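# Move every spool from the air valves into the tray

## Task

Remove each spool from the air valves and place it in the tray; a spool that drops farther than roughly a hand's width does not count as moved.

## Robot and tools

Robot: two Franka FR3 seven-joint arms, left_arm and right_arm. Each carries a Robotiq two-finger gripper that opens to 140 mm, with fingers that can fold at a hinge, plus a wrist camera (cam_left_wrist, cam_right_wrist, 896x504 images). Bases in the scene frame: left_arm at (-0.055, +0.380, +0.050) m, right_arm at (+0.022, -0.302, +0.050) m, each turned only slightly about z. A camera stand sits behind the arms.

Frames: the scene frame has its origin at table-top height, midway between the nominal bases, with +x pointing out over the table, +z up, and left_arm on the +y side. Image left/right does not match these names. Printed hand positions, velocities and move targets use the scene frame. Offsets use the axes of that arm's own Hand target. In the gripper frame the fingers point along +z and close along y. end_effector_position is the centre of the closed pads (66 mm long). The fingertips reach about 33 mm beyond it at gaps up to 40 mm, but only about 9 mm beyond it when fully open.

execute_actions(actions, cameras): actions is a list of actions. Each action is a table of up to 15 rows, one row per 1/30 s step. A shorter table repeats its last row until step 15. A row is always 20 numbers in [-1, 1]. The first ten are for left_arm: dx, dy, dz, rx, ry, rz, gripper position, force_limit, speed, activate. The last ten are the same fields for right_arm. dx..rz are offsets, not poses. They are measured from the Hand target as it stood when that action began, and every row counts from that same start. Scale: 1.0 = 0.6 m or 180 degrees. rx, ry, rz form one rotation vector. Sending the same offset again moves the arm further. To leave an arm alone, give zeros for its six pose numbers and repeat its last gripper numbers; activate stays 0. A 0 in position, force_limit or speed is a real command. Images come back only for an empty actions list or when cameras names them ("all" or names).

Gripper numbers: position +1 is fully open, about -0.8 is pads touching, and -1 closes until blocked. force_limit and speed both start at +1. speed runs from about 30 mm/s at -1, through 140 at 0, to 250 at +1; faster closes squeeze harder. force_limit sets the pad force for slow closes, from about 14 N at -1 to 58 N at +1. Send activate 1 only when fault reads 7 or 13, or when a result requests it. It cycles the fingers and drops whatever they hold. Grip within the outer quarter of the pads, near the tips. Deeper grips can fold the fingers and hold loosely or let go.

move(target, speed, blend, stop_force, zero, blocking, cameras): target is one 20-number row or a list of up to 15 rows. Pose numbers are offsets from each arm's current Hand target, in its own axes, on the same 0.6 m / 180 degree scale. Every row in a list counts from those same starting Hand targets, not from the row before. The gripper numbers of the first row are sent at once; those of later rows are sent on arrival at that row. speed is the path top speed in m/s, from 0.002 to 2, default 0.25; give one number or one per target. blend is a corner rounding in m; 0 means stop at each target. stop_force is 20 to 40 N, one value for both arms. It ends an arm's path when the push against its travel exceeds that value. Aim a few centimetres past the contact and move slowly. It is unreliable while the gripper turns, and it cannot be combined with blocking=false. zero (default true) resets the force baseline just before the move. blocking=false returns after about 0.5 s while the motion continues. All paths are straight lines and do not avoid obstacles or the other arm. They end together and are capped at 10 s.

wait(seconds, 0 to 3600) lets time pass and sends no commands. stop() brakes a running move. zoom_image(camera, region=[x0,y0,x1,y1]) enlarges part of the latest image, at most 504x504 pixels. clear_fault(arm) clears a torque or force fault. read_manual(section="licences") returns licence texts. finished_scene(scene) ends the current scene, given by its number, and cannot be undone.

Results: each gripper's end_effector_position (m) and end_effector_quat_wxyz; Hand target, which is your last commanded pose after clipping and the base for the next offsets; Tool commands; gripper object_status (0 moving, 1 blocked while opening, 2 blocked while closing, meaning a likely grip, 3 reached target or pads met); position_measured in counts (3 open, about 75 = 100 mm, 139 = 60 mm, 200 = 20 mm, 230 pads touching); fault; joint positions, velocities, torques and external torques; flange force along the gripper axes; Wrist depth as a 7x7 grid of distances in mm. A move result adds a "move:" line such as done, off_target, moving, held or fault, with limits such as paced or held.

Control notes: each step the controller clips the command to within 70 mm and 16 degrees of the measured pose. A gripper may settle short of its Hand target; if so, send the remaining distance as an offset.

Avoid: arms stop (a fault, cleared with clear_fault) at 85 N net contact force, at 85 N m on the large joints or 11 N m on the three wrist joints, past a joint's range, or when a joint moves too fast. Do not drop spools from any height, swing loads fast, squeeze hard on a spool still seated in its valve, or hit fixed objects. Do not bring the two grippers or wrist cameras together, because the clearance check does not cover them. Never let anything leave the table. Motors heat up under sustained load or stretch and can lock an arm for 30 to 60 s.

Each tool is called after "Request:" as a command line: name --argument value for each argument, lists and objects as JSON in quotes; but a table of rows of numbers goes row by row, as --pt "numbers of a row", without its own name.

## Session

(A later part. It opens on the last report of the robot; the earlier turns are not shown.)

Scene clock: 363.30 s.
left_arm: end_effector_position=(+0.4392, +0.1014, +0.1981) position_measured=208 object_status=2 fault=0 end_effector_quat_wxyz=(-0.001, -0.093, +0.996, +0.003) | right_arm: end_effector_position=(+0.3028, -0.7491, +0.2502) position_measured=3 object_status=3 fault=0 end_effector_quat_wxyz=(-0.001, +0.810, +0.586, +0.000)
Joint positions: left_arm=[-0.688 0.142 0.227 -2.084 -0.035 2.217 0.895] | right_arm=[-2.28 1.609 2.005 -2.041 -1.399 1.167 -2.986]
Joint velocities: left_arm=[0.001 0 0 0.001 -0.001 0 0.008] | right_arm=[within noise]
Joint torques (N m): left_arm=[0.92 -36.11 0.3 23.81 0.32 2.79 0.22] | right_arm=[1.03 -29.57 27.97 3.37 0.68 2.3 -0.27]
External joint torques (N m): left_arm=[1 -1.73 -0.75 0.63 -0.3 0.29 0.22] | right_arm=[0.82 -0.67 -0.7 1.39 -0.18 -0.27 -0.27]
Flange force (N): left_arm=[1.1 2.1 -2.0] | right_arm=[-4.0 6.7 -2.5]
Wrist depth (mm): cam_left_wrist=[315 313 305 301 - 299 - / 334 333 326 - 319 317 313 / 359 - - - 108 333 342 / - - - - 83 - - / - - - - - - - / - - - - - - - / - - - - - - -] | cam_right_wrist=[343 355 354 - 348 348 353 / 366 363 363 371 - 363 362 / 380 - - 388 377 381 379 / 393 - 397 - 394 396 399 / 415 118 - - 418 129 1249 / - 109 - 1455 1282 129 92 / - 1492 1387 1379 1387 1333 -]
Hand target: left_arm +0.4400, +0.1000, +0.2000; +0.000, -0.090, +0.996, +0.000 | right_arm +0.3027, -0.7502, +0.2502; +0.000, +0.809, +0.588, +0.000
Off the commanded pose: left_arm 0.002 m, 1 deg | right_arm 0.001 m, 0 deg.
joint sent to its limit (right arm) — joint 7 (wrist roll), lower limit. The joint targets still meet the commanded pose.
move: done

Request:
move --target '[0.0357,0.0018,0.2083,0,0,0,-0.98,1,-1,0,0,0,0,0,0,0,1,1,1,0]' --speed 0.15 --cameras '["cam_left_wrist"]'

Request:
zoom_image --camera "cam_left_wrist" --region '[440, 250, 540, 350]'

Scene clock: 367.23 s.
left_arm: end_effector_position=(+0.4168, +0.0988, +0.0735) position_measured=208 object_status=2 fault=0 end_effector_quat_wxyz=(-0.002, -0.092, +0.996, +0.003) | right_arm: end_effector_position=(+0.3028, -0.7491, +0.2502) position_measured=3 object_status=3 fault=0 end_effector_quat_wxyz=(-0.001, +0.810, +0.586, +0.000)
Joint positions: left_arm=[-0.678 0.313 0.184 -2.219 -0.093 2.519 0.914] | right_arm=[-2.28 1.609 2.005 -2.041 -1.399 1.167 -2.986]
Joint velocities: left_arm=[0.003 0.001 -0.001 -0.001 0.001 0.004 0.002] | right_arm=[within noise]
Joint torques (N m): left_arm=[0.96 -38.08 1.38 20.36 0.39 2.93 0.28] | right_arm=[1.07 -29.54 28.07 3.36 0.69 2.31 -0.25]
External joint torques (N m): left_arm=[1.18 -1.35 -0.48 0.64 -0.06 0.44 0.28] | right_arm=[0.71 -0.62 -0.57 1.47 -0.18 -0.27 -0.25]
Flange force (N): left_arm=[-0.6 2.0 -1.3] | right_arm=[-4.1 6.5 -2.6]
Wrist depth (mm): cam_left_wrist=[198 196 191 189 190 188 184 / 209 207 207 205 203 202 198 / 233 232 226 - 212 215 211 / 250 - - - 83 - 229 / - - - - - - - / - - - - - - - / - - - - - - -] | cam_right_wrist=[350 354 347 359 - - 349 / 363 362 - 364 362 364 364 / 386 393 387 379 374 374 - / 395 392 396 395 - 396 388 / 410 118 410 410 - 127 1269 / - 109 - 446 1269 121 92 / - 1371 1371 1446 1379 1395 -]
Hand target: left_arm +0.4187, +0.0972, +0.0750; +0.000, -0.090, +0.996, +0.000 | right_arm +0.3027, -0.7502, +0.2502; +0.000, +0.809, +0.588, +0.000
Off the commanded pose: left_arm 0.003 m, 0 deg | right_arm 0.001 m, 0 deg.
joint sent to its limit (right arm) — joint 7 (wrist roll), lower limit. The joint targets still meet the commanded pose.
move: done

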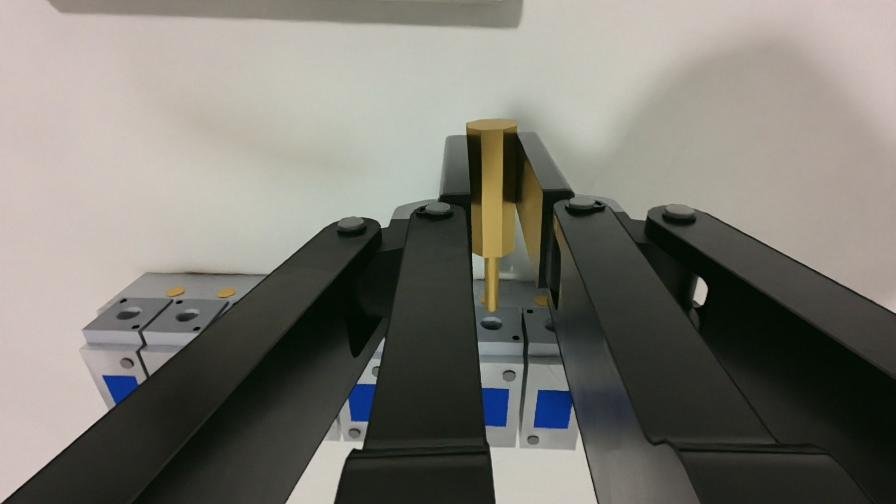

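Scaled by 5.040 from the camera's image (finer frame: 1280x720).

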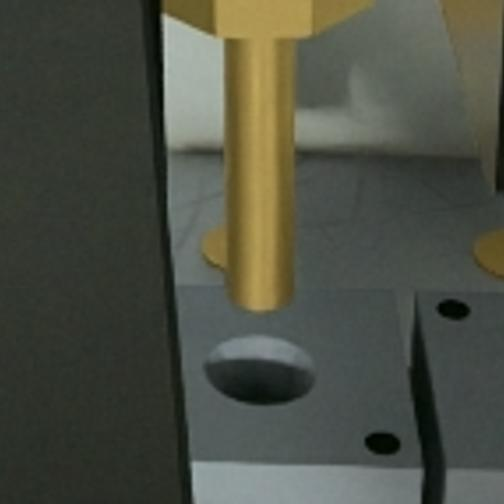

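Request:
move --target '[-0.0083,0.0,-0.0005,0,0,0,-0.98,1,-1,0,0,0,0,0,0,0,1,1,1,0]' --speed 0.05 --cameras '["cam_left_wrist"]'

Request:
zoom_image --camera "cam_left_wrist" --region '[440, 250, 540, 350]'

Scene clock: 371.97 s.
left_arm: end_effector_position=(+0.4230, +0.0988, +0.0747) position_measured=208 object_status=2 fault=0 end_effector_quat_wxyz=(+0.000, -0.093, +0.996, +0.001) | right_arm: end_effector_position=(+0.3028, -0.7491, +0.2502) position_measured=3 object_status=3 fault=0 end_effector_quat_wxyz=(-0.001, +0.810, +0.586, +0.000)
Joint positions: left_arm=[-0.666 0.319 0.18 -2.206 -0.093 2.518 0.919] | right_arm=[-2.28 1.609 2.005 -2.041 -1.399 1.167 -2.986]
Joint torques (N m): left_arm=[0.53 -37.73 1.23 20.76 0.49 2.37 0.34] | right_arm=[1.06 -29.63 28.04 3.36 0.69 2.3 -0.24]
External joint torques (N m): left_arm=[0.51 -0.71 -0.84 0.97 0.04 -0.12 0.34] | right_arm=[0.81 -0.75 -0.6 1.36 -0.16 -0.27 -0.24]
Flange force (N): left_arm=[-2.5 -0.9 -1.3] | right_arm=[-3.9 6.5 -2.7]
Wrist depth (mm): cam_left_wrist=[200 198 195 191 190 188 184 / 214 212 206 204 203 202 199 / 232 230 230 - 214 215 213 / 254 240 - - 83 - 226 / - - - - - - - / - - - - - - - / - - - - - - -] | cam_right_wrist=[356 347 348 348 348 347 354 / - 362 356 373 360 367 362 / 379 383 - - 388 378 375 / 391 396 395 404 401 391 406 / 402 118 - 411 409 129 1242 / - 128 - 429 1303 129 92 / - 461 1412 1371 1379 1363 -]
Hand target: left_arm +0.4236, +0.0981, +0.0753; +0.000, -0.090, +0.996, +0.000 | right_arm +0.3027, -0.7502, +0.2502; +0.000, +0.809, +0.588, +0.000
Off the commanded pose: left_arm 0.001 m, 0 deg | right_arm 0.001 m, 0 deg.
joint sent to its limit (right arm) — joint 7 (wrist roll), lower limit. The joint targets still meet the commanded pose.
move: done

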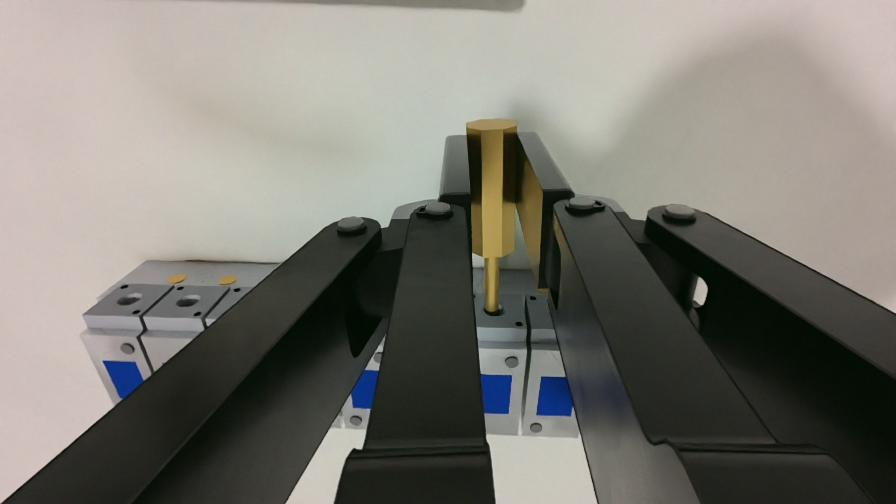

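Scaled by 5.040 from the camera's image (finer frame: 1280x720).

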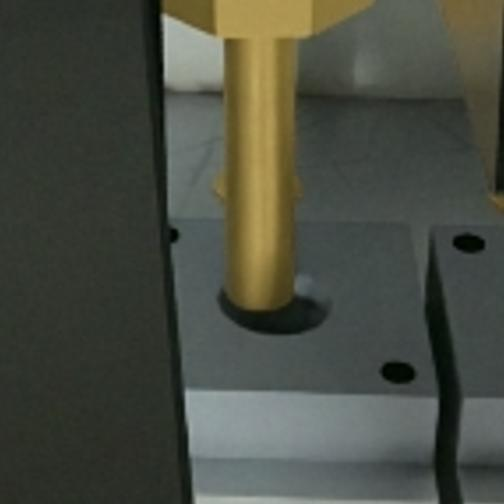

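Request:
move --pt "0 0.0022 0 0 0 0 -0.98 1 -1 0 0 0 0 0 0 0 1 1 1 0" --pt "-0.015 0.0022 0.0 0 0 0 -0.98 1 -1 0 0 0 0 0 0 0 1 1 1 0" --speed 0.05 --cameras '["cam_left_wrist"]'

Request:
zoom_image --camera "cam_left_wrist" --region '[440, 230, 540, 330]'

Scene clock: 375.50 s.
left_arm: end_effector_position=(+0.4316, +0.1017, +0.0747) position_measured=208 object_status=2 fault=0 end_effector_quat_wxyz=(+0.000, -0.093, +0.996, +0.001) | right_arm: end_effector_position=(+0.3028, -0.7491, +0.2502) position_measured=3 object_status=3 fault=0 end_effector_quat_wxyz=(-0.001, +0.810, +0.586, +0.000)
Joint positions: left_arm=[-0.648 0.333 0.174 -2.184 -0.093 2.51 0.929] | right_arm=[-2.28 1.609 2.005 -2.041 -1.399 1.167 -2.986]
Joint velocities: left_arm=[0.002 -0.001 -0.001 0.001 0.001 -0.001 0.006] | right_arm=[within noise]
Joint torques (N m): left_arm=[0.92 -38.26 1.66 20.91 0.51 2.4 0.31] | right_arm=[1.04 -29.55 27.99 3.32 0.67 2.32 -0.25]
External joint torques (N m): left_arm=[1.02 -0.49 -0.34 0.89 0.05 -0.11 0.32] | right_arm=[0.74 -0.68 -0.57 1.38 -0.19 -0.25 -0.26]
Flange force (N): left_arm=[-3.3 -0.4 -0.8] | right_arm=[-4.0 6.4 -2.5]
Wrist depth (mm): cam_left_wrist=[200 198 194 192 190 188 184 / 214 211 207 204 204 201 198 / 232 231 230 - 213 214 213 / 244 243 - - 83 - 224 / - - - - - - - / - - - - - - - / - - - - - - -] | cam_right_wrist=[- 342 349 - 350 348 - / 365 364 360 - 368 362 366 / 376 378 375 - 377 378 - / 395 - - 394 391 390 399 / 412 118 - 407 411 127 1229 / - 109 - 1363 1311 129 92 / - 1412 1404 1371 1395 1363 -]
Hand target: left_arm +0.4322, +0.1010, +0.0753; +0.000, -0.090, +0.996, +0.000 | right_arm +0.3027, -0.7502, +0.2502; +0.000, +0.809, +0.588, +0.000
Off the commanded pose: left_arm 0.001 m, 0 deg | right_arm 0.001 m, 0 deg.
joint sent to its limit (right arm) — joint 7 (wrist roll), lower limit. The joint targets still meet the commanded pose.
move: done

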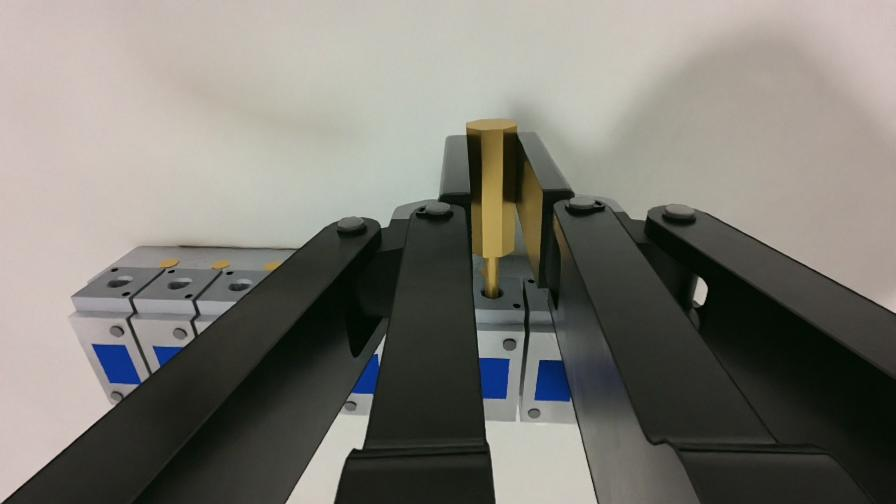

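Scaled by 5.040 from the camera's image (finer frame: 1280x720).

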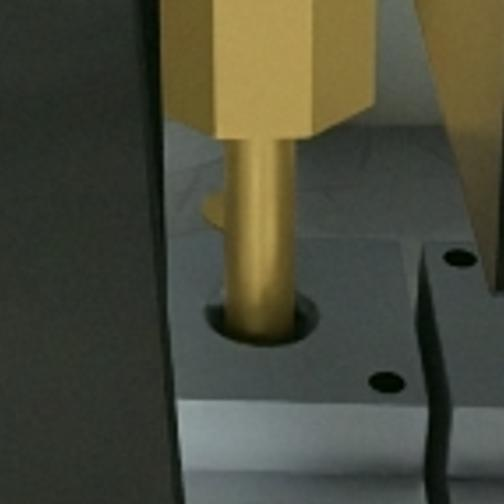

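Request:
move --pt "-0.006 0 0 0 0 0 -0.98 1 -1 0 0 0 0 0 0 0 1 1 1 0" --pt "-0.018 0 -0.0045 0 0 0 -0.98 1 -1 0 0 0 0 0 0 0 1 1 1 0" --pt "-0.038 0 -0.0055 0 0 0 -0.98 1 -1 0 0 0 0 0 0 0 1 1 1 0" --speed 0.03 --blend 0.002 --cameras '["cam_left_wrist"]'

Request:
zoom_image --camera "cam_left_wrist" --region '[440, 210, 540, 310]'

Scene clock: 380.83 s.
left_arm: end_effector_position=(+0.4433, +0.1035, +0.0748) position_measured=208 object_status=2 fault=0 end_effector_quat_wxyz=(-0.010, -0.089, +0.996, +0.005) | right_arm: end_effector_position=(+0.3028, -0.7491, +0.2502) position_measured=3 object_status=3 fault=0 end_effector_quat_wxyz=(-0.001, +0.810, +0.586, +0.000)
Joint positions: left_arm=[-0.615 0.366 0.158 -2.122 -0.094 2.46 0.952] | right_arm=[-2.28 1.609 2.005 -2.041 -1.399 1.167 -2.986]
Joint velocities: left_arm=[0.003 0 -0.002 0.003 0.001 -0.002 0.007] | right_arm=[within noise]
Joint torques (N m): left_arm=[3.82 -39.6 4.91 24.58 1.23 4.78 0.33] | right_arm=[1.06 -29.58 28.05 3.38 0.69 2.3 -0.26]
External joint torques (N m): left_arm=[3.92 -0.45 2.86 4.26 0.76 2.32 0.33] | right_arm=[0.75 -0.7 -0.56 1.45 -0.18 -0.27 -0.26]
Flange force (N): left_arm=[-13.8 -2.5 2.9] | right_arm=[-4.1 6.6 -2.8]
Wrist depth (mm): cam_left_wrist=[199 197 196 197 - 190 187 / 213 211 209 205 204 202 200 / 230 229 225 - 213 216 215 / 245 239 - - 83 - 232 / 188 - - - - - - / - - - - - - - / - - - - - - -] | cam_right_wrist=[350 344 348 352 346 - - / - 363 372 371 - 362 363 / 383 - - - 379 375 - / - 399 394 - 395 389 - / 421 118 408 410 - 127 1236 / - 109 417 1387 1289 129 92 / - 1363 1371 1379 1363 1371 -]
Hand target: left_arm +0.4547, +0.1051, +0.0786; +0.000, -0.090, +0.996, +0.000 | right_arm +0.3027, -0.7502, +0.2502; +0.000, +0.809, +0.588, +0.000
Off the commanded pose: left_arm 0.012 m, 1 deg | right_arm 0.001 m, 0 deg.
joint sent to its limit (right arm) — joint 7 (wrist roll), lower limit. The joint targets still meet the commanded pose.
move: off_target (left_arm); blend cut to 0.0018 m at target 1

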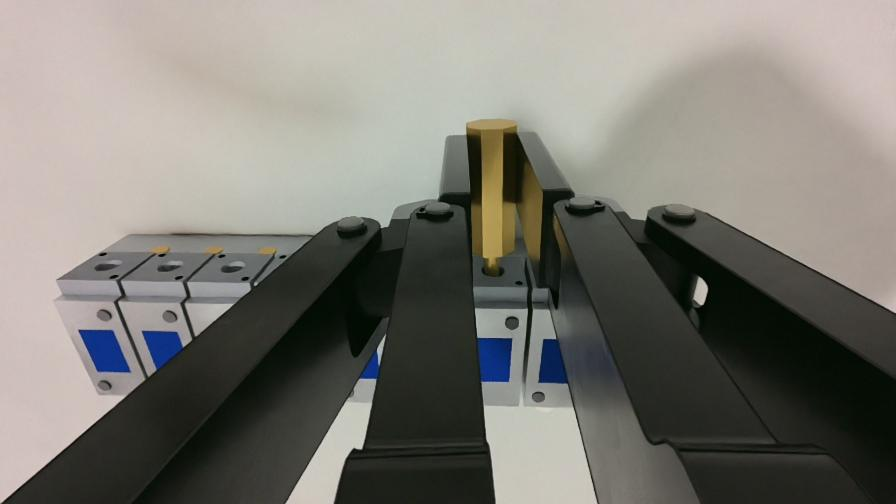

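Scaled by 5.040 from the camera's image (finer frame: 1280x720).

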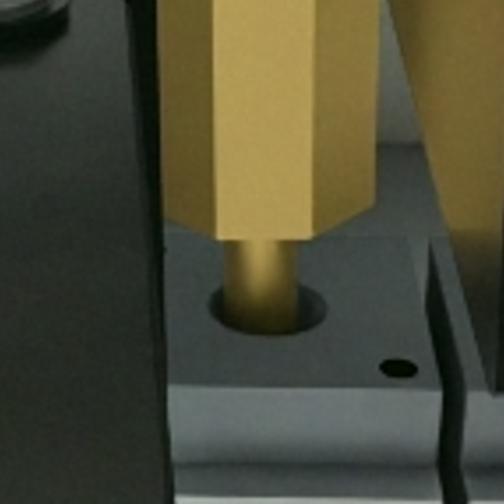

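Request:
move --target '[-0.0125,0,-0.0015,0,0,0,-0.98,1,-1,0,0,0,0,0,0,0,1,1,1,0]' --speed 0.03 --cameras '["cam_left_wrist"]'

Request:
zoom_image --camera "cam_left_wrist" --region '[440, 210, 540, 310]'

Scene clock: 383.87 s.
left_arm: end_effector_position=(+0.4531, +0.1056, +0.0751) position_measured=208 object_status=2 fault=0 end_effector_quat_wxyz=(-0.008, -0.090, +0.996, +0.004) | right_arm: end_effector_position=(+0.3028, -0.7491, +0.2502) position_measured=3 object_status=3 fault=0 end_effector_quat_wxyz=(-0.001, +0.810, +0.586, +0.000)
Joint positions: left_arm=[-0.601 0.381 0.156 -2.099 -0.094 2.456 0.961] | right_arm=[-2.28 1.609 2.005 -2.041 -1.399 1.167 -2.986]
Joint velocities: left_arm=[0.004 0.001 -0.003 0.002 0.001 -0.003 0.006] | right_arm=[within noise]
Joint torques (N m): left_arm=[3.18 -41.46 4.22 23.86 1.06 4.01 0.29] | right_arm=[1.01 -29.52 28 3.44 0.66 2.29 -0.23]
External joint torques (N m): left_arm=[3.25 -1.91 2.09 3.53 0.58 1.56 0.29] | right_arm=[0.72 -0.61 -0.62 1.5 -0.2 -0.29 -0.23]
Flange force (N): left_arm=[-9.0 -0.2 -1.2] | right_arm=[-4.2 6.6 -2.6]
Wrist depth (mm): cam_left_wrist=[198 197 194 194 191 190 187 / 214 212 209 205 205 203 197 / 232 229 226 - 214 217 217 / 194 - - - 83 - 232 / 183 - - - - - - / - - - - - - - / - - - - - - -] | cam_right_wrist=[352 342 347 348 344 - 345 / 364 355 363 363 - 348 366 / - - 375 383 393 378 380 / 401 397 392 - - - 391 / 419 118 423 423 412 127 1242 / - 108 - 1255 1289 129 92 / - 1404 1356 1379 1371 1371 -]
Hand target: left_arm +0.4621, +0.1065, +0.0795; +0.000, -0.090, +0.996, +0.000 | right_arm +0.3027, -0.7502, +0.2502; +0.000, +0.809, +0.588, +0.000
Off the commanded pose: left_arm 0.010 m, 1 deg | right_arm 0.001 m, 0 deg.
joint sent to its limit (right arm) — joint 7 (wrist roll), lower limit. The joint targets still meet the commanded pose.
move: off_target (left_arm)

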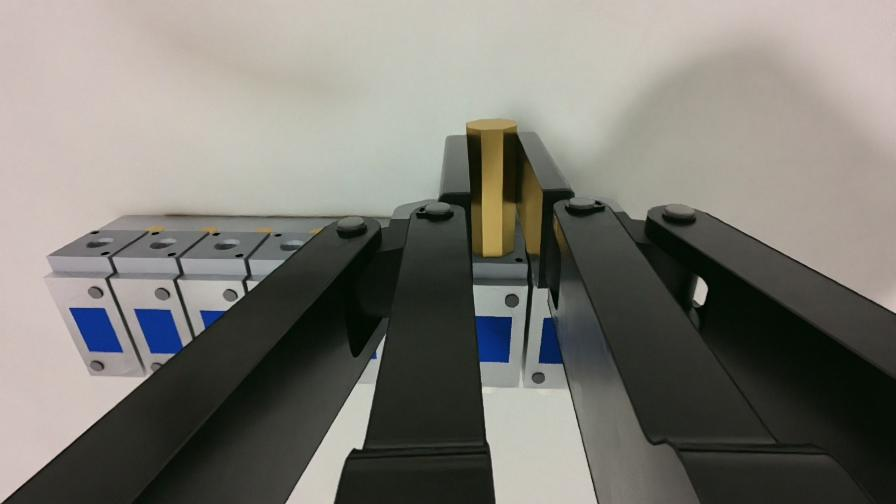

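Scaled by 5.040 from the camera's image (finer frame: 1280x720).

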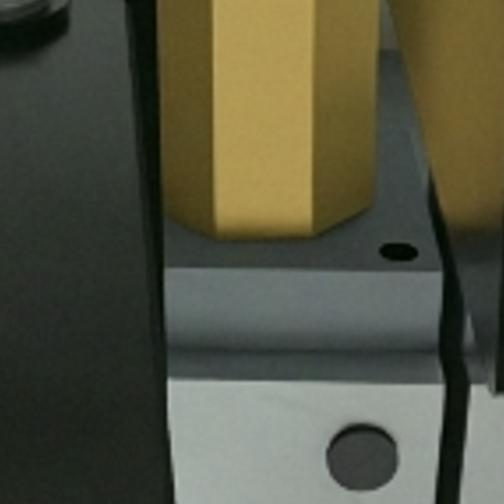

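Request:
move --pt "0.0813 0 0.005 0 0 0 -0.98 1 -1 0 0 0 0 0 0 0 1 1 1 0" --pt "0.0813 -0.0462 0.007 0 0 0 -0.98 1 -1 0 0 0 0 0 0 0 1 1 1 0" --pt "0.0688 -0.0462 0.007 0 0 0 -0.98 1 -1 0 0 0 0 0 0 0 1 1 1 0" --speed '[0.08,0.08,0.04]' --blend 0.002 --cameras '["cam_left_wrist"]'

Request:
zoom_image --camera "cam_left_wrist" --region '[440, 250, 540, 350]'

Scene clock: 388.93 s.
left_arm: end_effector_position=(+0.4256, +0.0720, +0.0747) position_measured=208 object_status=2 fault=0 end_effector_quat_wxyz=(+0.001, -0.083, +0.997, +0.001) | right_arm: end_effector_position=(+0.3028, -0.7491, +0.2502) position_measured=3 object_status=3 fault=0 end_effector_quat_wxyz=(-0.001, +0.810, +0.586, +0.000)
Joint positions: left_arm=[-0.685 0.356 0.162 -2.146 -0.09 2.495 0.896] | right_arm=[-2.28 1.609 2.005 -2.041 -1.399 1.167 -2.986]
Joint velocities: left_arm=[0 0.001 0 0.001 -0.001 -0.004 -0.004] | right_arm=[within noise]
Joint torques (N m): left_arm=[0.46 -39.38 2.2 21.11 0.21 2.37 -0.15] | right_arm=[1.01 -29.59 27.98 3.38 0.68 2.3 -0.25]
External joint torques (N m): left_arm=[0.51 -0.64 0.12 0.85 -0.26 -0.15 -0.15] | right_arm=[0.71 -0.7 -0.61 1.41 -0.18 -0.28 -0.25]
Flange force (N): left_arm=[-1.9 -1.1 -1.5] | right_arm=[-4.0 6.4 -2.6]
Wrist depth (mm): cam_left_wrist=[200 199 193 194 190 188 183 / 215 208 210 203 202 201 200 / 231 - 226 - 212 214 211 / 256 249 - - 83 - 231 / - - - - - - - / - - - - - - - / - - - - - - -] | cam_right_wrist=[- 365 358 348 344 352 359 / 363 - 366 362 - 356 366 / 386 381 378 377 384 379 377 / 401 396 396 399 394 393 375 / 418 118 412 - - 127 1192 / - 109 439 1420 1275 129 92 / - - 1371 1379 1379 1379 -]
Hand target: left_arm +0.4264, +0.0718, +0.0753; +0.000, -0.090, +0.996, +0.000 | right_arm +0.3027, -0.7502, +0.2502; +0.000, +0.809, +0.588, +0.000
Off the commanded pose: left_arm 0.001 m, 1 deg | right_arm 0.001 m, 0 deg.
joint sent to its limit (right arm) — joint 7 (wrist roll), lower limit. The joint targets still meet the commanded pose.
move: done

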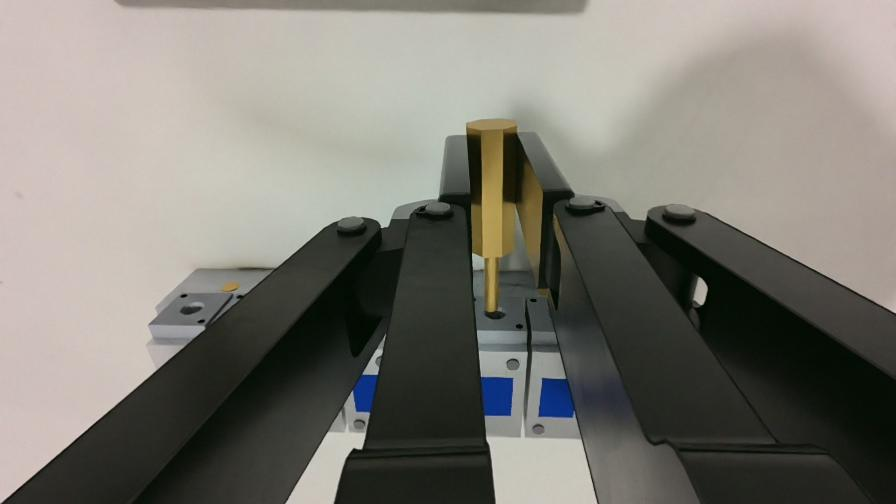

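Scaled by 5.040 from the camera's image (finer frame: 1280x720).

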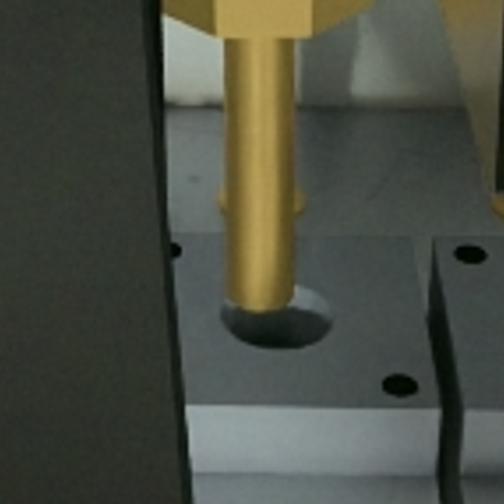

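Request:
move --pt "0 0.002 0 0 0 0 -0.98 1 -1 0 0 0 0 0 0 0 1 1 1 0" --pt "-0.022 0.002 0 0 0 0 -0.98 1 -1 0 0 0 0 0 0 0 1 1 1 0" --pt "-0.034 0.002 -0.0045 0 0 0 -0.98 1 -1 0 0 0 0 0 0 0 1 1 1 0" --pt "-0.055 0.002 -0.0055 0 0 0 -0.98 1 -1 0 0 0 0 0 0 0 1 1 1 0" --speed '[0.03,0.05,0.03,0.03]' --blend 0.0015 --cameras '["cam_left_wrist"]'

Request:
zoom_image --camera "cam_left_wrist" --region '[440, 210, 540, 310]'

Scene clock: 395.63 s.
left_arm: end_effector_position=(+0.4510, +0.0776, +0.0749) position_measured=208 object_status=2 fault=0 end_effector_quat_wxyz=(-0.006, -0.090, +0.996, +0.003) | right_arm: end_effector_position=(+0.3028, -0.7491, +0.2502) position_measured=3 object_status=3 fault=0 end_effector_quat_wxyz=(-0.001, +0.810, +0.586, +0.000)
Joint positions: left_arm=[-0.636 0.408 0.149 -2.056 -0.094 2.444 0.918] | right_arm=[-2.28 1.609 2.005 -2.041 -1.399 1.167 -2.986]
Joint torques (N m): left_arm=[2.75 -42.49 4.19 23.41 1.03 3.52 0.28] | right_arm=[1.08 -29.58 28.04 3.35 0.69 2.31 -0.28]
External joint torques (N m): left_arm=[2.91 -1.91 2.07 2.89 0.54 1.06 0.28] | right_arm=[0.73 -0.65 -0.6 1.46 -0.18 -0.27 -0.28]
Flange force (N): left_arm=[-7.5 0.1 -2.0] | right_arm=[-4.2 6.5 -2.6]
Wrist depth (mm): cam_left_wrist=[198 199 194 195 192 190 185 / 214 213 214 204 205 203 201 / 232 227 229 - 214 217 216 / 252 194 - - 83 - 230 / - - - - - - - / - - - - - - - / - - - - - - -] | cam_right_wrist=[351 345 342 354 357 348 349 / - - 362 370 363 363 358 / - - - 380 378 381 - / - 399 400 396 401 390 - / - 118 418 419 405 127 1229 / - 128 430 438 1318 129 92 / - 460 1395 1387 1387 1371 -]
Hand target: left_arm +0.4586, +0.0789, +0.0786; +0.000, -0.090, +0.996, +0.000 | right_arm +0.3027, -0.7502, +0.2502; +0.000, +0.809, +0.588, +0.000
Off the commanded pose: left_arm 0.009 m, 1 deg | right_arm 0.001 m, 0 deg.
joint sent to its limit (right arm) — joint 7 (wrist roll), lower limit. The joint targets still meet the commanded pose.
move: off_target (left_arm); blend cut to 0.0006 m at target 1

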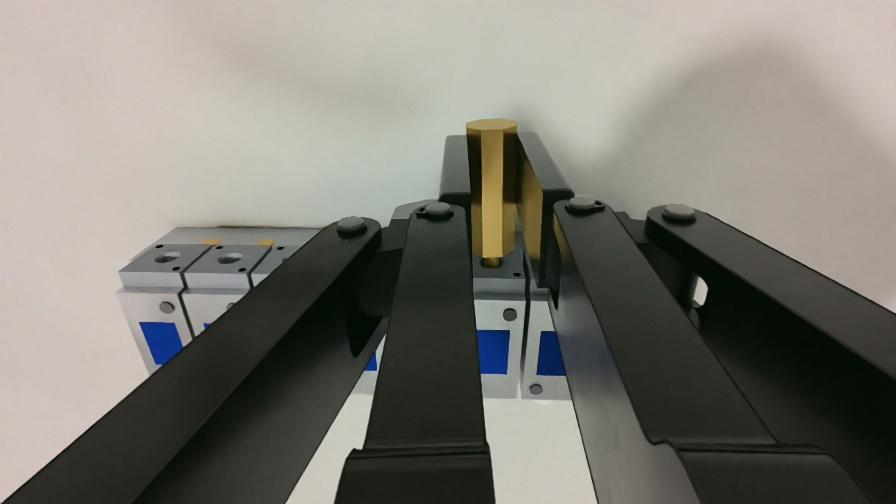

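Scaled by 5.040 from the camera's image (finer frame: 1280x720).

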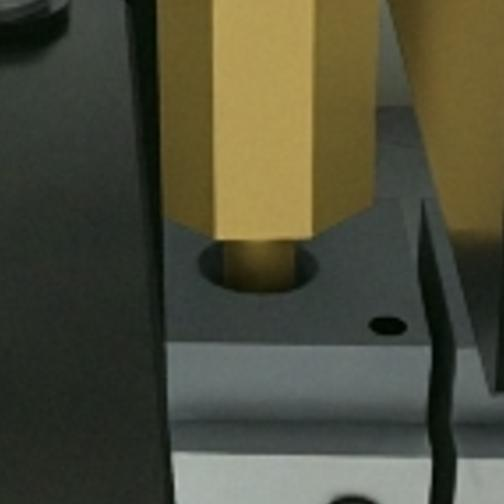

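Request:
move --pt "-0.009 0 -0.0015 0 0 0 -0.98 1 -1 0 0 0 0 0 0 0 1 1 1 0" --pt "0.0673 0 0.0035 0 0 0 -0.98 1 -1 0 0 0 0 0 0 0 1 1 1 0" --pt "0.0673 -0.045 0.0052 0 0 0 -0.98 1 -1 0 0 0 0 0 0 0 1 1 1 0" --pt "0.0548 -0.045 0.0052 0 0 0 -0.98 1 -1 0 0 0 0 0 0 0 1 1 1 0" --speed '[0.03,0.08,0.08,0.04]' --blend '[0,0.002,0.002,0]' --cameras '["cam_left_wrist"]'

Request:
zoom_image --camera "cam_left_wrist" --region '[440, 250, 540, 350]'

Scene clock: 402.17 s.
left_arm: end_effector_position=(+0.4304, +0.0467, +0.0748) position_measured=208 object_status=2 fault=0 end_effector_quat_wxyz=(+0.001, -0.084, +0.996, +0.001) | right_arm: end_effector_position=(+0.3028, -0.7491, +0.2502) position_measured=3 object_status=3 fault=0 end_effector_quat_wxyz=(-0.001, +0.810, +0.586, +0.000)
Joint positions: left_arm=[-0.707 0.398 0.154 -2.077 -0.092 2.468 0.864] | right_arm=[-2.28 1.609 2.005 -2.041 -1.399 1.167 -2.986]
Joint velocities: left_arm=[-0.001 0.001 0 0 -0.001 -0.003 -0.005] | right_arm=[within noise]
Joint torques (N m): left_arm=[0.45 -41.02 2.39 21.57 0.21 2.26 -0.08] | right_arm=[1 -29.59 28.08 3.35 0.7 2.29 -0.24]
External joint torques (N m): left_arm=[0.38 -0.74 0.06 1.04 -0.27 -0.26 -0.08] | right_arm=[0.75 -0.64 -0.63 1.38 -0.16 -0.29 -0.24]
Flange force (N): left_arm=[-2.4 -1.7 -1.9] | right_arm=[-3.9 6.4 -2.5]
Wrist depth (mm): cam_left_wrist=[201 199 198 192 191 189 188 / 213 213 210 205 203 202 198 / 236 230 226 - 213 217 215 / 256 249 - - 83 - - / 275 - - - - - - / - - - - - - - / - - - - - - -] | cam_right_wrist=[- 347 349 354 349 346 352 / - 363 352 364 363 362 362 / - 382 380 378 374 379 - / - 394 395 410 - - - / 408 118 410 - - 127 1223 / - 128 433 1340 1303 129 92 / - 461 1379 1363 1363 1395 -]
Hand target: left_arm +0.4311, +0.0464, +0.0755; +0.000, -0.090, +0.996, +0.000 | right_arm +0.3027, -0.7502, +0.2502; +0.000, +0.809, +0.588, +0.000
Off the commanded pose: left_arm 0.001 m, 1 deg | right_arm 0.001 m, 0 deg.
joint sent to its limit (right arm) — joint 7 (wrist roll), lower limit. The joint targets still meet the commanded pose.
move: done

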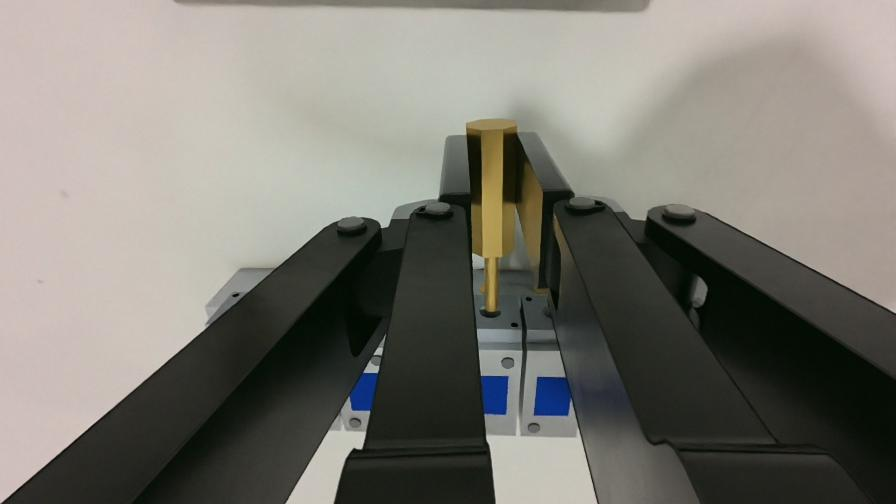

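Scaled by 5.040 from the camera's image (finer frame: 1280x720).

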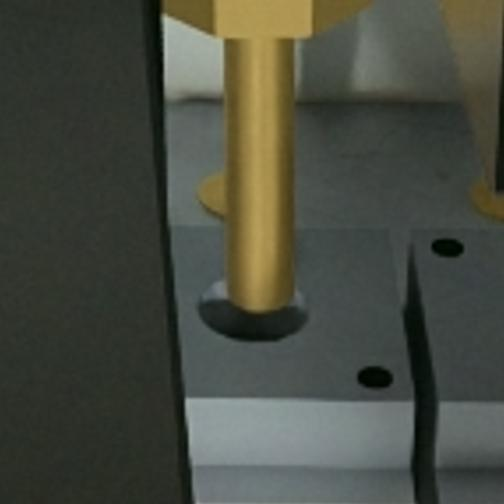

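Request:
move --pt "0 -0.0012 0 0 0 0 -0.98 1 -1 0 0 0 0 0 0 0 1 1 1 0" --pt "-0.022 -0.0012 0 0 0 0 -0.98 1 -1 0 0 0 0 0 0 0 1 1 1 0" --pt "-0.034 -0.0012 -0.0045 0 0 0 -0.98 1 -1 0 0 0 0 0 0 0 1 1 1 0" --pt "-0.066 -0.0012 -0.007 0 0 0 -0.98 1 -1 0 0 0 0 0 0 0 1 1 1 0" --speed '[0.03,0.05,0.03,0.03]' --blend 0.0015 --cameras '["cam_left_wrist"]'

Request:
zoom_image --camera "cam_left_wrist" --region '[440, 210, 540, 310]'

Scene clock: 407.93 s.
left_arm: end_effector_position=(+0.4622, +0.0513, +0.0761) position_measured=208 object_status=2 fault=0 end_effector_quat_wxyz=(-0.006, -0.091, +0.996, +0.003) | right_arm: end_effector_position=(+0.3028, -0.7491, +0.2502) position_measured=3 object_status=3 fault=0 end_effector_quat_wxyz=(-0.001, +0.810, +0.586, +0.000)
Joint positions: left_arm=[-0.65 0.462 0.139 -1.962 -0.095 2.404 0.888] | right_arm=[-2.28 1.609 2.005 -2.041 -1.399 1.167 -2.986]
Joint velocities: left_arm=[0.001 0 -0.002 0.002 0 -0.002 0.006] | right_arm=[within noise]
Joint torques (N m): left_arm=[3.67 -44.34 4.17 23.61 1.14 3.63 0.32] | right_arm=[1.02 -29.52 28.08 3.37 0.66 2.3 -0.29]
External joint torques (N m): left_arm=[3.86 -1.44 1.91 2.45 0.62 1.15 0.32] | right_arm=[0.64 -0.66 -0.47 1.48 -0.21 -0.28 -0.3]
Flange force (N): left_arm=[-8.1 0.8 -0.7] | right_arm=[-4.2 6.3 -2.8]
Wrist depth (mm): cam_left_wrist=[201 200 - 196 191 190 188 / 214 212 - 205 205 204 200 / 234 232 230 - 120 218 215 / 250 243 - - 83 - 232 / - - - - - - - / - - - - - - - / - - - - - - -] | cam_right_wrist=[348 351 345 - - 347 - / 367 359 - - 375 363 - / 375 385 - 378 381 371 382 / 393 395 - 396 394 - - / - 118 413 418 413 127 1236 / - 109 - 1318 1356 129 92 / - 1429 1395 1371 1387 1363 -]
Hand target: left_arm +0.4702, +0.0528, +0.0797; +0.000, -0.090, +0.996, +0.000 | right_arm +0.3027, -0.7502, +0.2502; +0.000, +0.809, +0.588, +0.000
Off the commanded pose: left_arm 0.009 m, 1 deg | right_arm 0.001 m, 0 deg.
joint sent to its limit (right arm) — joint 7 (wrist roll), lower limit. The joint targets still meet the commanded pose.
move: off_target (left_arm); blend cut to 0.0004 m at target 1

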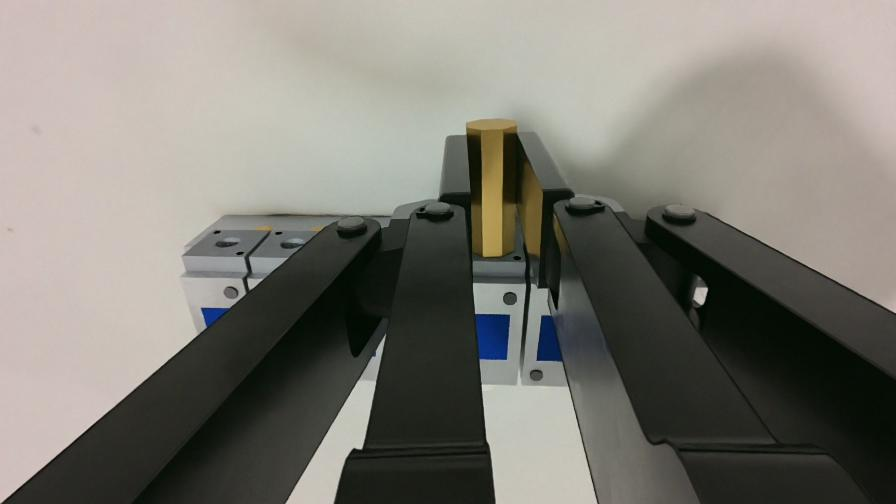

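Scaled by 5.040 from the camera's image (finer frame: 1280x720).

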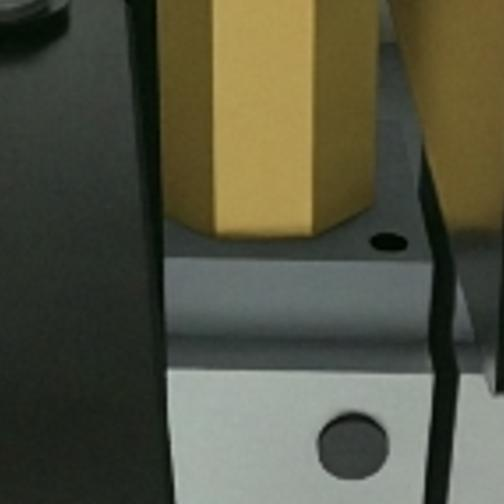

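Request:
move --pt "0.0785 0 0.005 0 0 0 -0.98 1 -1 0 0 0 0 0 0 0 1 1 1 0" --pt "0.0785 -0.0455 0.007 0 0 0 -0.98 1 -1 0 0 0 0 0 0 0 1 1 1 0" --pt "0.066 -0.0455 0.007 0 0 0 -0.98 1 -1 0 0 0 0 0 0 0 1 1 1 0" --speed '[0.08,0.08,0.04]' --blend '[0.002,0.002,0]' --cameras '["cam_left_wrist"]'

Request:
zoom_image --camera "cam_left_wrist" --region '[440, 250, 540, 350]'

Scene clock: 411.60 s.
left_arm: end_effector_position=(+0.4354, +0.0191, +0.0748) position_measured=208 object_status=2 fault=0 end_effector_quat_wxyz=(+0.001, -0.084, +0.996, +0.001) | right_arm: end_effector_position=(+0.3028, -0.7491, +0.2502) position_measured=3 object_status=3 fault=0 end_effector_quat_wxyz=(-0.001, +0.810, +0.586, +0.000)
Joint positions: left_arm=[-0.73 0.446 0.147 -1.997 -0.095 2.436 0.831] | right_arm=[-2.28 1.609 2.005 -2.041 -1.399 1.167 -2.986]
Joint velocities: left_arm=[0 0.001 0 0.001 -0.001 -0.006 -0.004] | right_arm=[within noise]
Joint torques (N m): left_arm=[0.46 -42.83 2.6 21.92 0.21 2.34 -0.12] | right_arm=[0.99 -29.58 28 3.33 0.68 2.3 -0.24]
External joint torques (N m): left_arm=[0.58 -0.55 0.23 0.9 -0.29 -0.19 -0.12] | right_arm=[0.76 -0.78 -0.57 1.31 -0.17 -0.27 -0.24]
Flange force (N): left_arm=[-2.5 -1.6 -1.3] | right_arm=[-3.8 6.3 -2.7]
Wrist depth (mm): cam_left_wrist=[- 200 195 193 191 189 185 / 218 213 210 203 205 196 199 / 234 231 226 - 214 - 213 / - 248 - - 83 - - / 277 - - - - - - / - - - - - - - / - - - - - - -] | cam_right_wrist=[355 354 349 352 347 - - / 364 - - 365 363 357 363 / 384 381 373 377 381 384 373 / 391 - 400 392 409 395 389 / - 118 410 403 406 129 1236 / - 109 448 1333 1318 129 92 / - - 1387 1387 1348 1387 -]
Hand target: left_arm +0.4361, +0.0189, +0.0755; +0.000, -0.090, +0.996, +0.000 | right_arm +0.3027, -0.7502, +0.2502; +0.000, +0.809, +0.588, +0.000
Off the commanded pose: left_arm 0.001 m, 1 deg | right_arm 0.001 m, 0 deg.
joint sent to its limit (right arm) — joint 7 (wrist roll), lower limit. The joint targets still meet the commanded pose.
move: done

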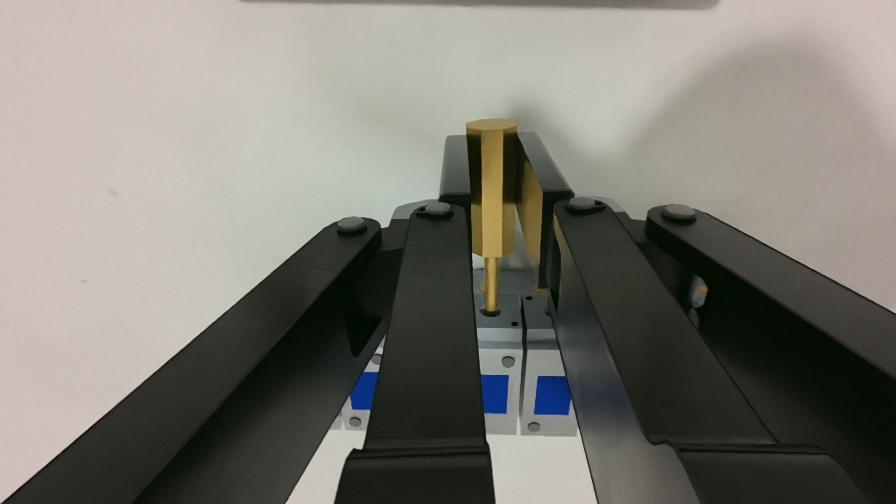

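Scaled by 5.040 from the camera's image (finer frame: 1280x720).

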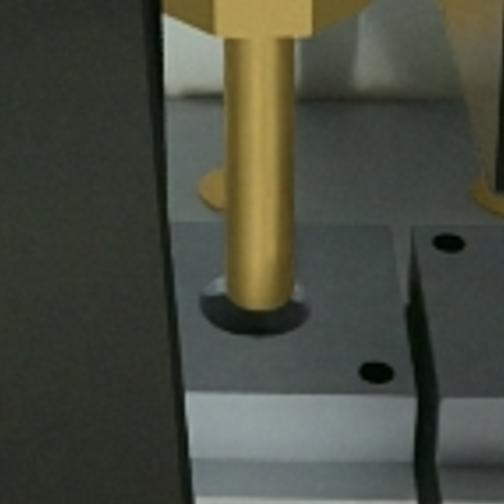

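Request:
move --pt "0 -0.001 0 0 0 0 -0.98 1 -1 0 0 0 0 0 0 0 1 1 1 0" --pt "-0.022 -0.001 0 0 0 0 -0.98 1 -1 0 0 0 0 0 0 0 1 1 1 0" --pt "-0.034 -0.001 -0.0045 0 0 0 -0.98 1 -1 0 0 0 0 0 0 0 1 1 1 0" --pt "-0.066 -0.001 -0.007 0 0 0 -0.98 1 -1 0 0 0 0 0 0 0 1 1 1 0" --speed '[0.03,0.05,0.03,0.03]' --blend 0.0015 --cameras '["cam_left_wrist"]'

Request:
zoom_image --camera "cam_left_wrist" --region '[440, 210, 540, 310]'

Scene clock: 415.53 s.
left_arm: end_effector_position=(+0.4669, +0.0237, +0.0759) position_measured=208 object_status=2 fault=0 end_effector_quat_wxyz=(-0.007, -0.091, +0.996, +0.003) | right_arm: end_effector_position=(+0.3028, -0.7491, +0.2502) position_measured=3 object_status=3 fault=0 end_effector_quat_wxyz=(-0.001, +0.810, +0.586, +0.000)
Joint positions: left_arm=[-0.674 0.51 0.132 -1.881 -0.098 2.37 0.855] | right_arm=[-2.28 1.609 2.005 -2.041 -1.399 1.167 -2.986]
Joint velocities: left_arm=[0.002 0.001 0 0 0 -0.002 0.006] | right_arm=[within noise]
Joint torques (N m): left_arm=[3.16 -46.13 4.65 24.68 1.2 3.71 0.29] | right_arm=[0.98 -29.53 28.01 3.27 0.69 2.31 -0.25]
External joint torques (N m): left_arm=[3.14 -1.84 2.07 3.34 0.67 1.26 0.29] | right_arm=[0.81 -0.59 -0.71 1.25 -0.16 -0.27 -0.25]
Flange force (N): left_arm=[-9.2 -2.1 -1.5] | right_arm=[-3.7 6.2 -2.1]
Wrist depth (mm): cam_left_wrist=[202 201 200 194 193 191 188 / 213 213 212 203 206 203 201 / 236 - 230 - 216 219 215 / 255 - - - 83 - 232 / 279 - - - - - - / - - - - - - - / - - - - - - -] | cam_right_wrist=[351 - 350 356 352 351 349 / 364 366 365 359 366 358 - / 380 378 - 380 384 379 363 / 397 393 - 386 401 401 394 / 403 118 - - 420 129 1236 / - 109 - 1412 1311 129 92 / - 1429 1387 1371 1395 1356 -]
Hand target: left_arm +0.4752, +0.0254, +0.0797; +0.000, -0.090, +0.996, +0.000 | right_arm +0.3027, -0.7502, +0.2502; +0.000, +0.809, +0.588, +0.000
Off the commanded pose: left_arm 0.009 m, 1 deg | right_arm 0.001 m, 0 deg.
joint sent to its limit (right arm) — joint 7 (wrist roll), lower limit. The joint targets still meet the commanded pose.
move: off_target (left_arm); blend cut to 0.0003 m at target 1

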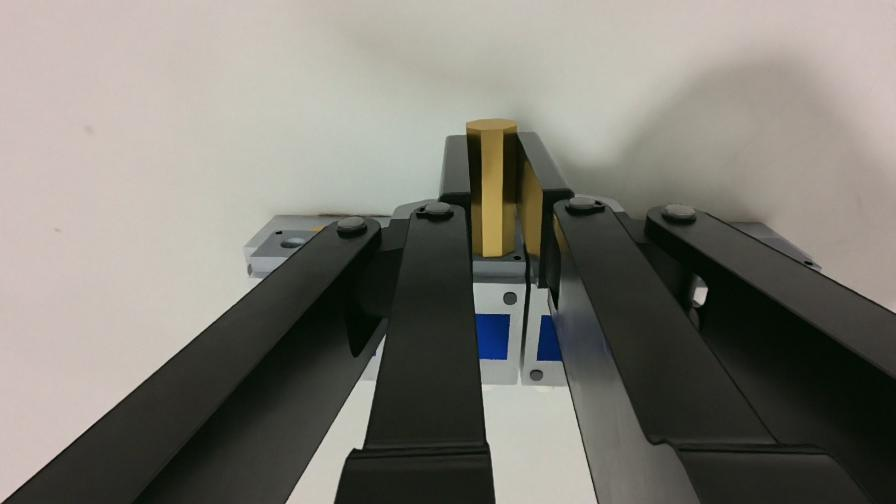

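Scaled by 5.040 from the camera's image (finer frame: 1280x720).

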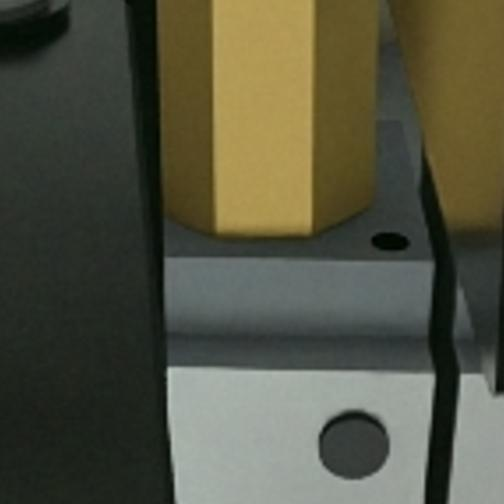

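Same again for holes 6.

Request:
move --pt "0.0785 0 0.005 0 0 0 -0.98 1 -1 0 0 0 0 0 0 0 1 1 1 0" --pt "0.0785 -0.0457 0.007 0 0 0 -0.98 1 -1 0 0 0 0 0 0 0 1 1 1 0" --pt "0.066 -0.0457 0.007 0 0 0 -0.98 1 -1 0 0 0 0 0 0 0 1 1 1 0" --speed '[0.08,0.08,0.04]' --blend '[0.002,0.002,0]' --cameras '["cam_left_wrist"]'

Request:
zoom_image --camera "cam_left_wrist" --region '[440, 250, 540, 350]'

Scene clock: 419.07 s.
left_arm: end_effector_position=(+0.4404, -0.0084, +0.0747) position_measured=208 object_status=2 fault=0 end_effector_quat_wxyz=(+0.001, -0.084, +0.996, +0.001) | right_arm: end_effector_position=(+0.3028, -0.7491, +0.2502) position_measured=3 object_status=3 fault=0 end_effector_quat_wxyz=(-0.001, +0.810, +0.586, +0.000)
Joint positions: left_arm=[-0.753 0.497 0.143 -1.911 -0.097 2.401 0.801] | right_arm=[-2.28 1.609 2.005 -2.041 -1.399 1.167 -2.986]
Joint velocities: left_arm=[0 0 0.001 0.001 -0.001 -0.004 -0.002] | right_arm=[within noise]
Joint torques (N m): left_arm=[0.53 -44.77 2.89 22.29 0.22 2.4 -0.13] | right_arm=[1.02 -29.52 28.07 3.36 0.67 2.29 -0.27]
External joint torques (N m): left_arm=[0.36 -0.53 0.07 0.83 -0.3 -0.14 -0.13] | right_arm=[0.69 -0.62 -0.54 1.42 -0.19 -0.29 -0.27]
Flange force (N): left_arm=[-2.0 -1.7 -1.2] | right_arm=[-4.1 6.3 -2.6]
Wrist depth (mm): cam_left_wrist=[200 199 196 193 190 192 186 / 217 213 210 206 204 202 199 / 234 - 226 - 213 217 213 / 254 250 - - 83 - 229 / 277 - - - - - - / - - - - - - - / - - - - - - -] | cam_right_wrist=[- 349 - 350 - - 351 / 366 365 363 357 361 360 371 / 381 379 - 380 380 378 - / - 396 397 394 395 392 396 / 418 118 - 413 405 127 1249 / - 109 445 1333 1303 129 92 / - 1455 1404 1379 1371 1371 -]
Hand target: left_arm +0.4412, -0.0087, +0.0755; +0.000, -0.090, +0.996, +0.000 | right_arm +0.3027, -0.7502, +0.2502; +0.000, +0.809, +0.588, +0.000
Off the commanded pose: left_arm 0.001 m, 1 deg | right_arm 0.001 m, 0 deg.
joint sent to its limit (right arm) — joint 7 (wrist roll), lower limit. The joint targets still meet the commanded pose.
move: done

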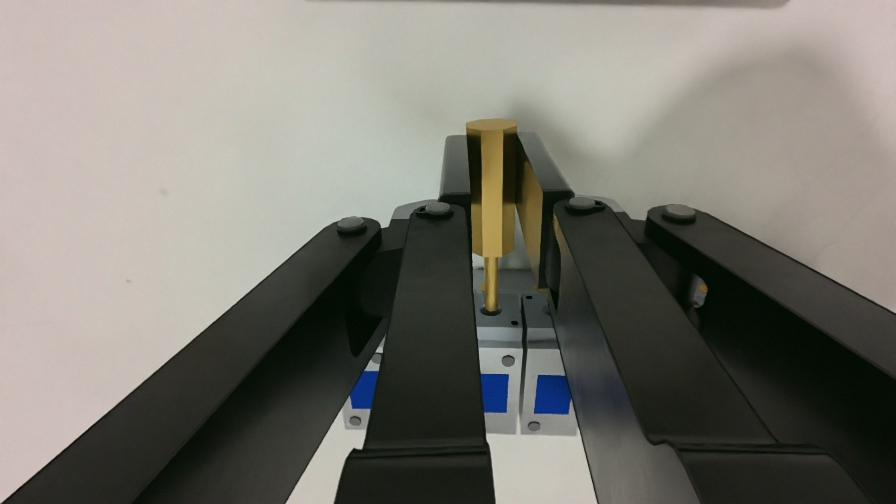

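Scaled by 5.040 from the camera's image (finer frame: 1280x720).

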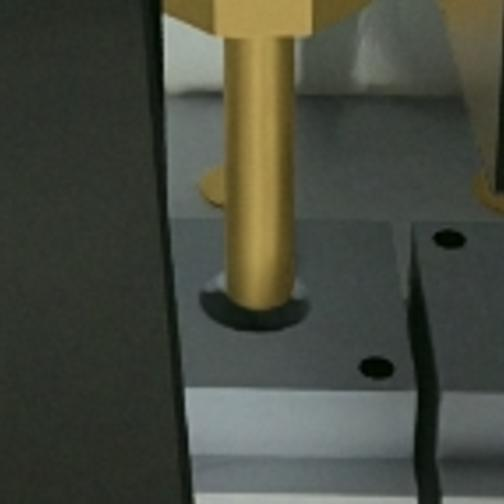

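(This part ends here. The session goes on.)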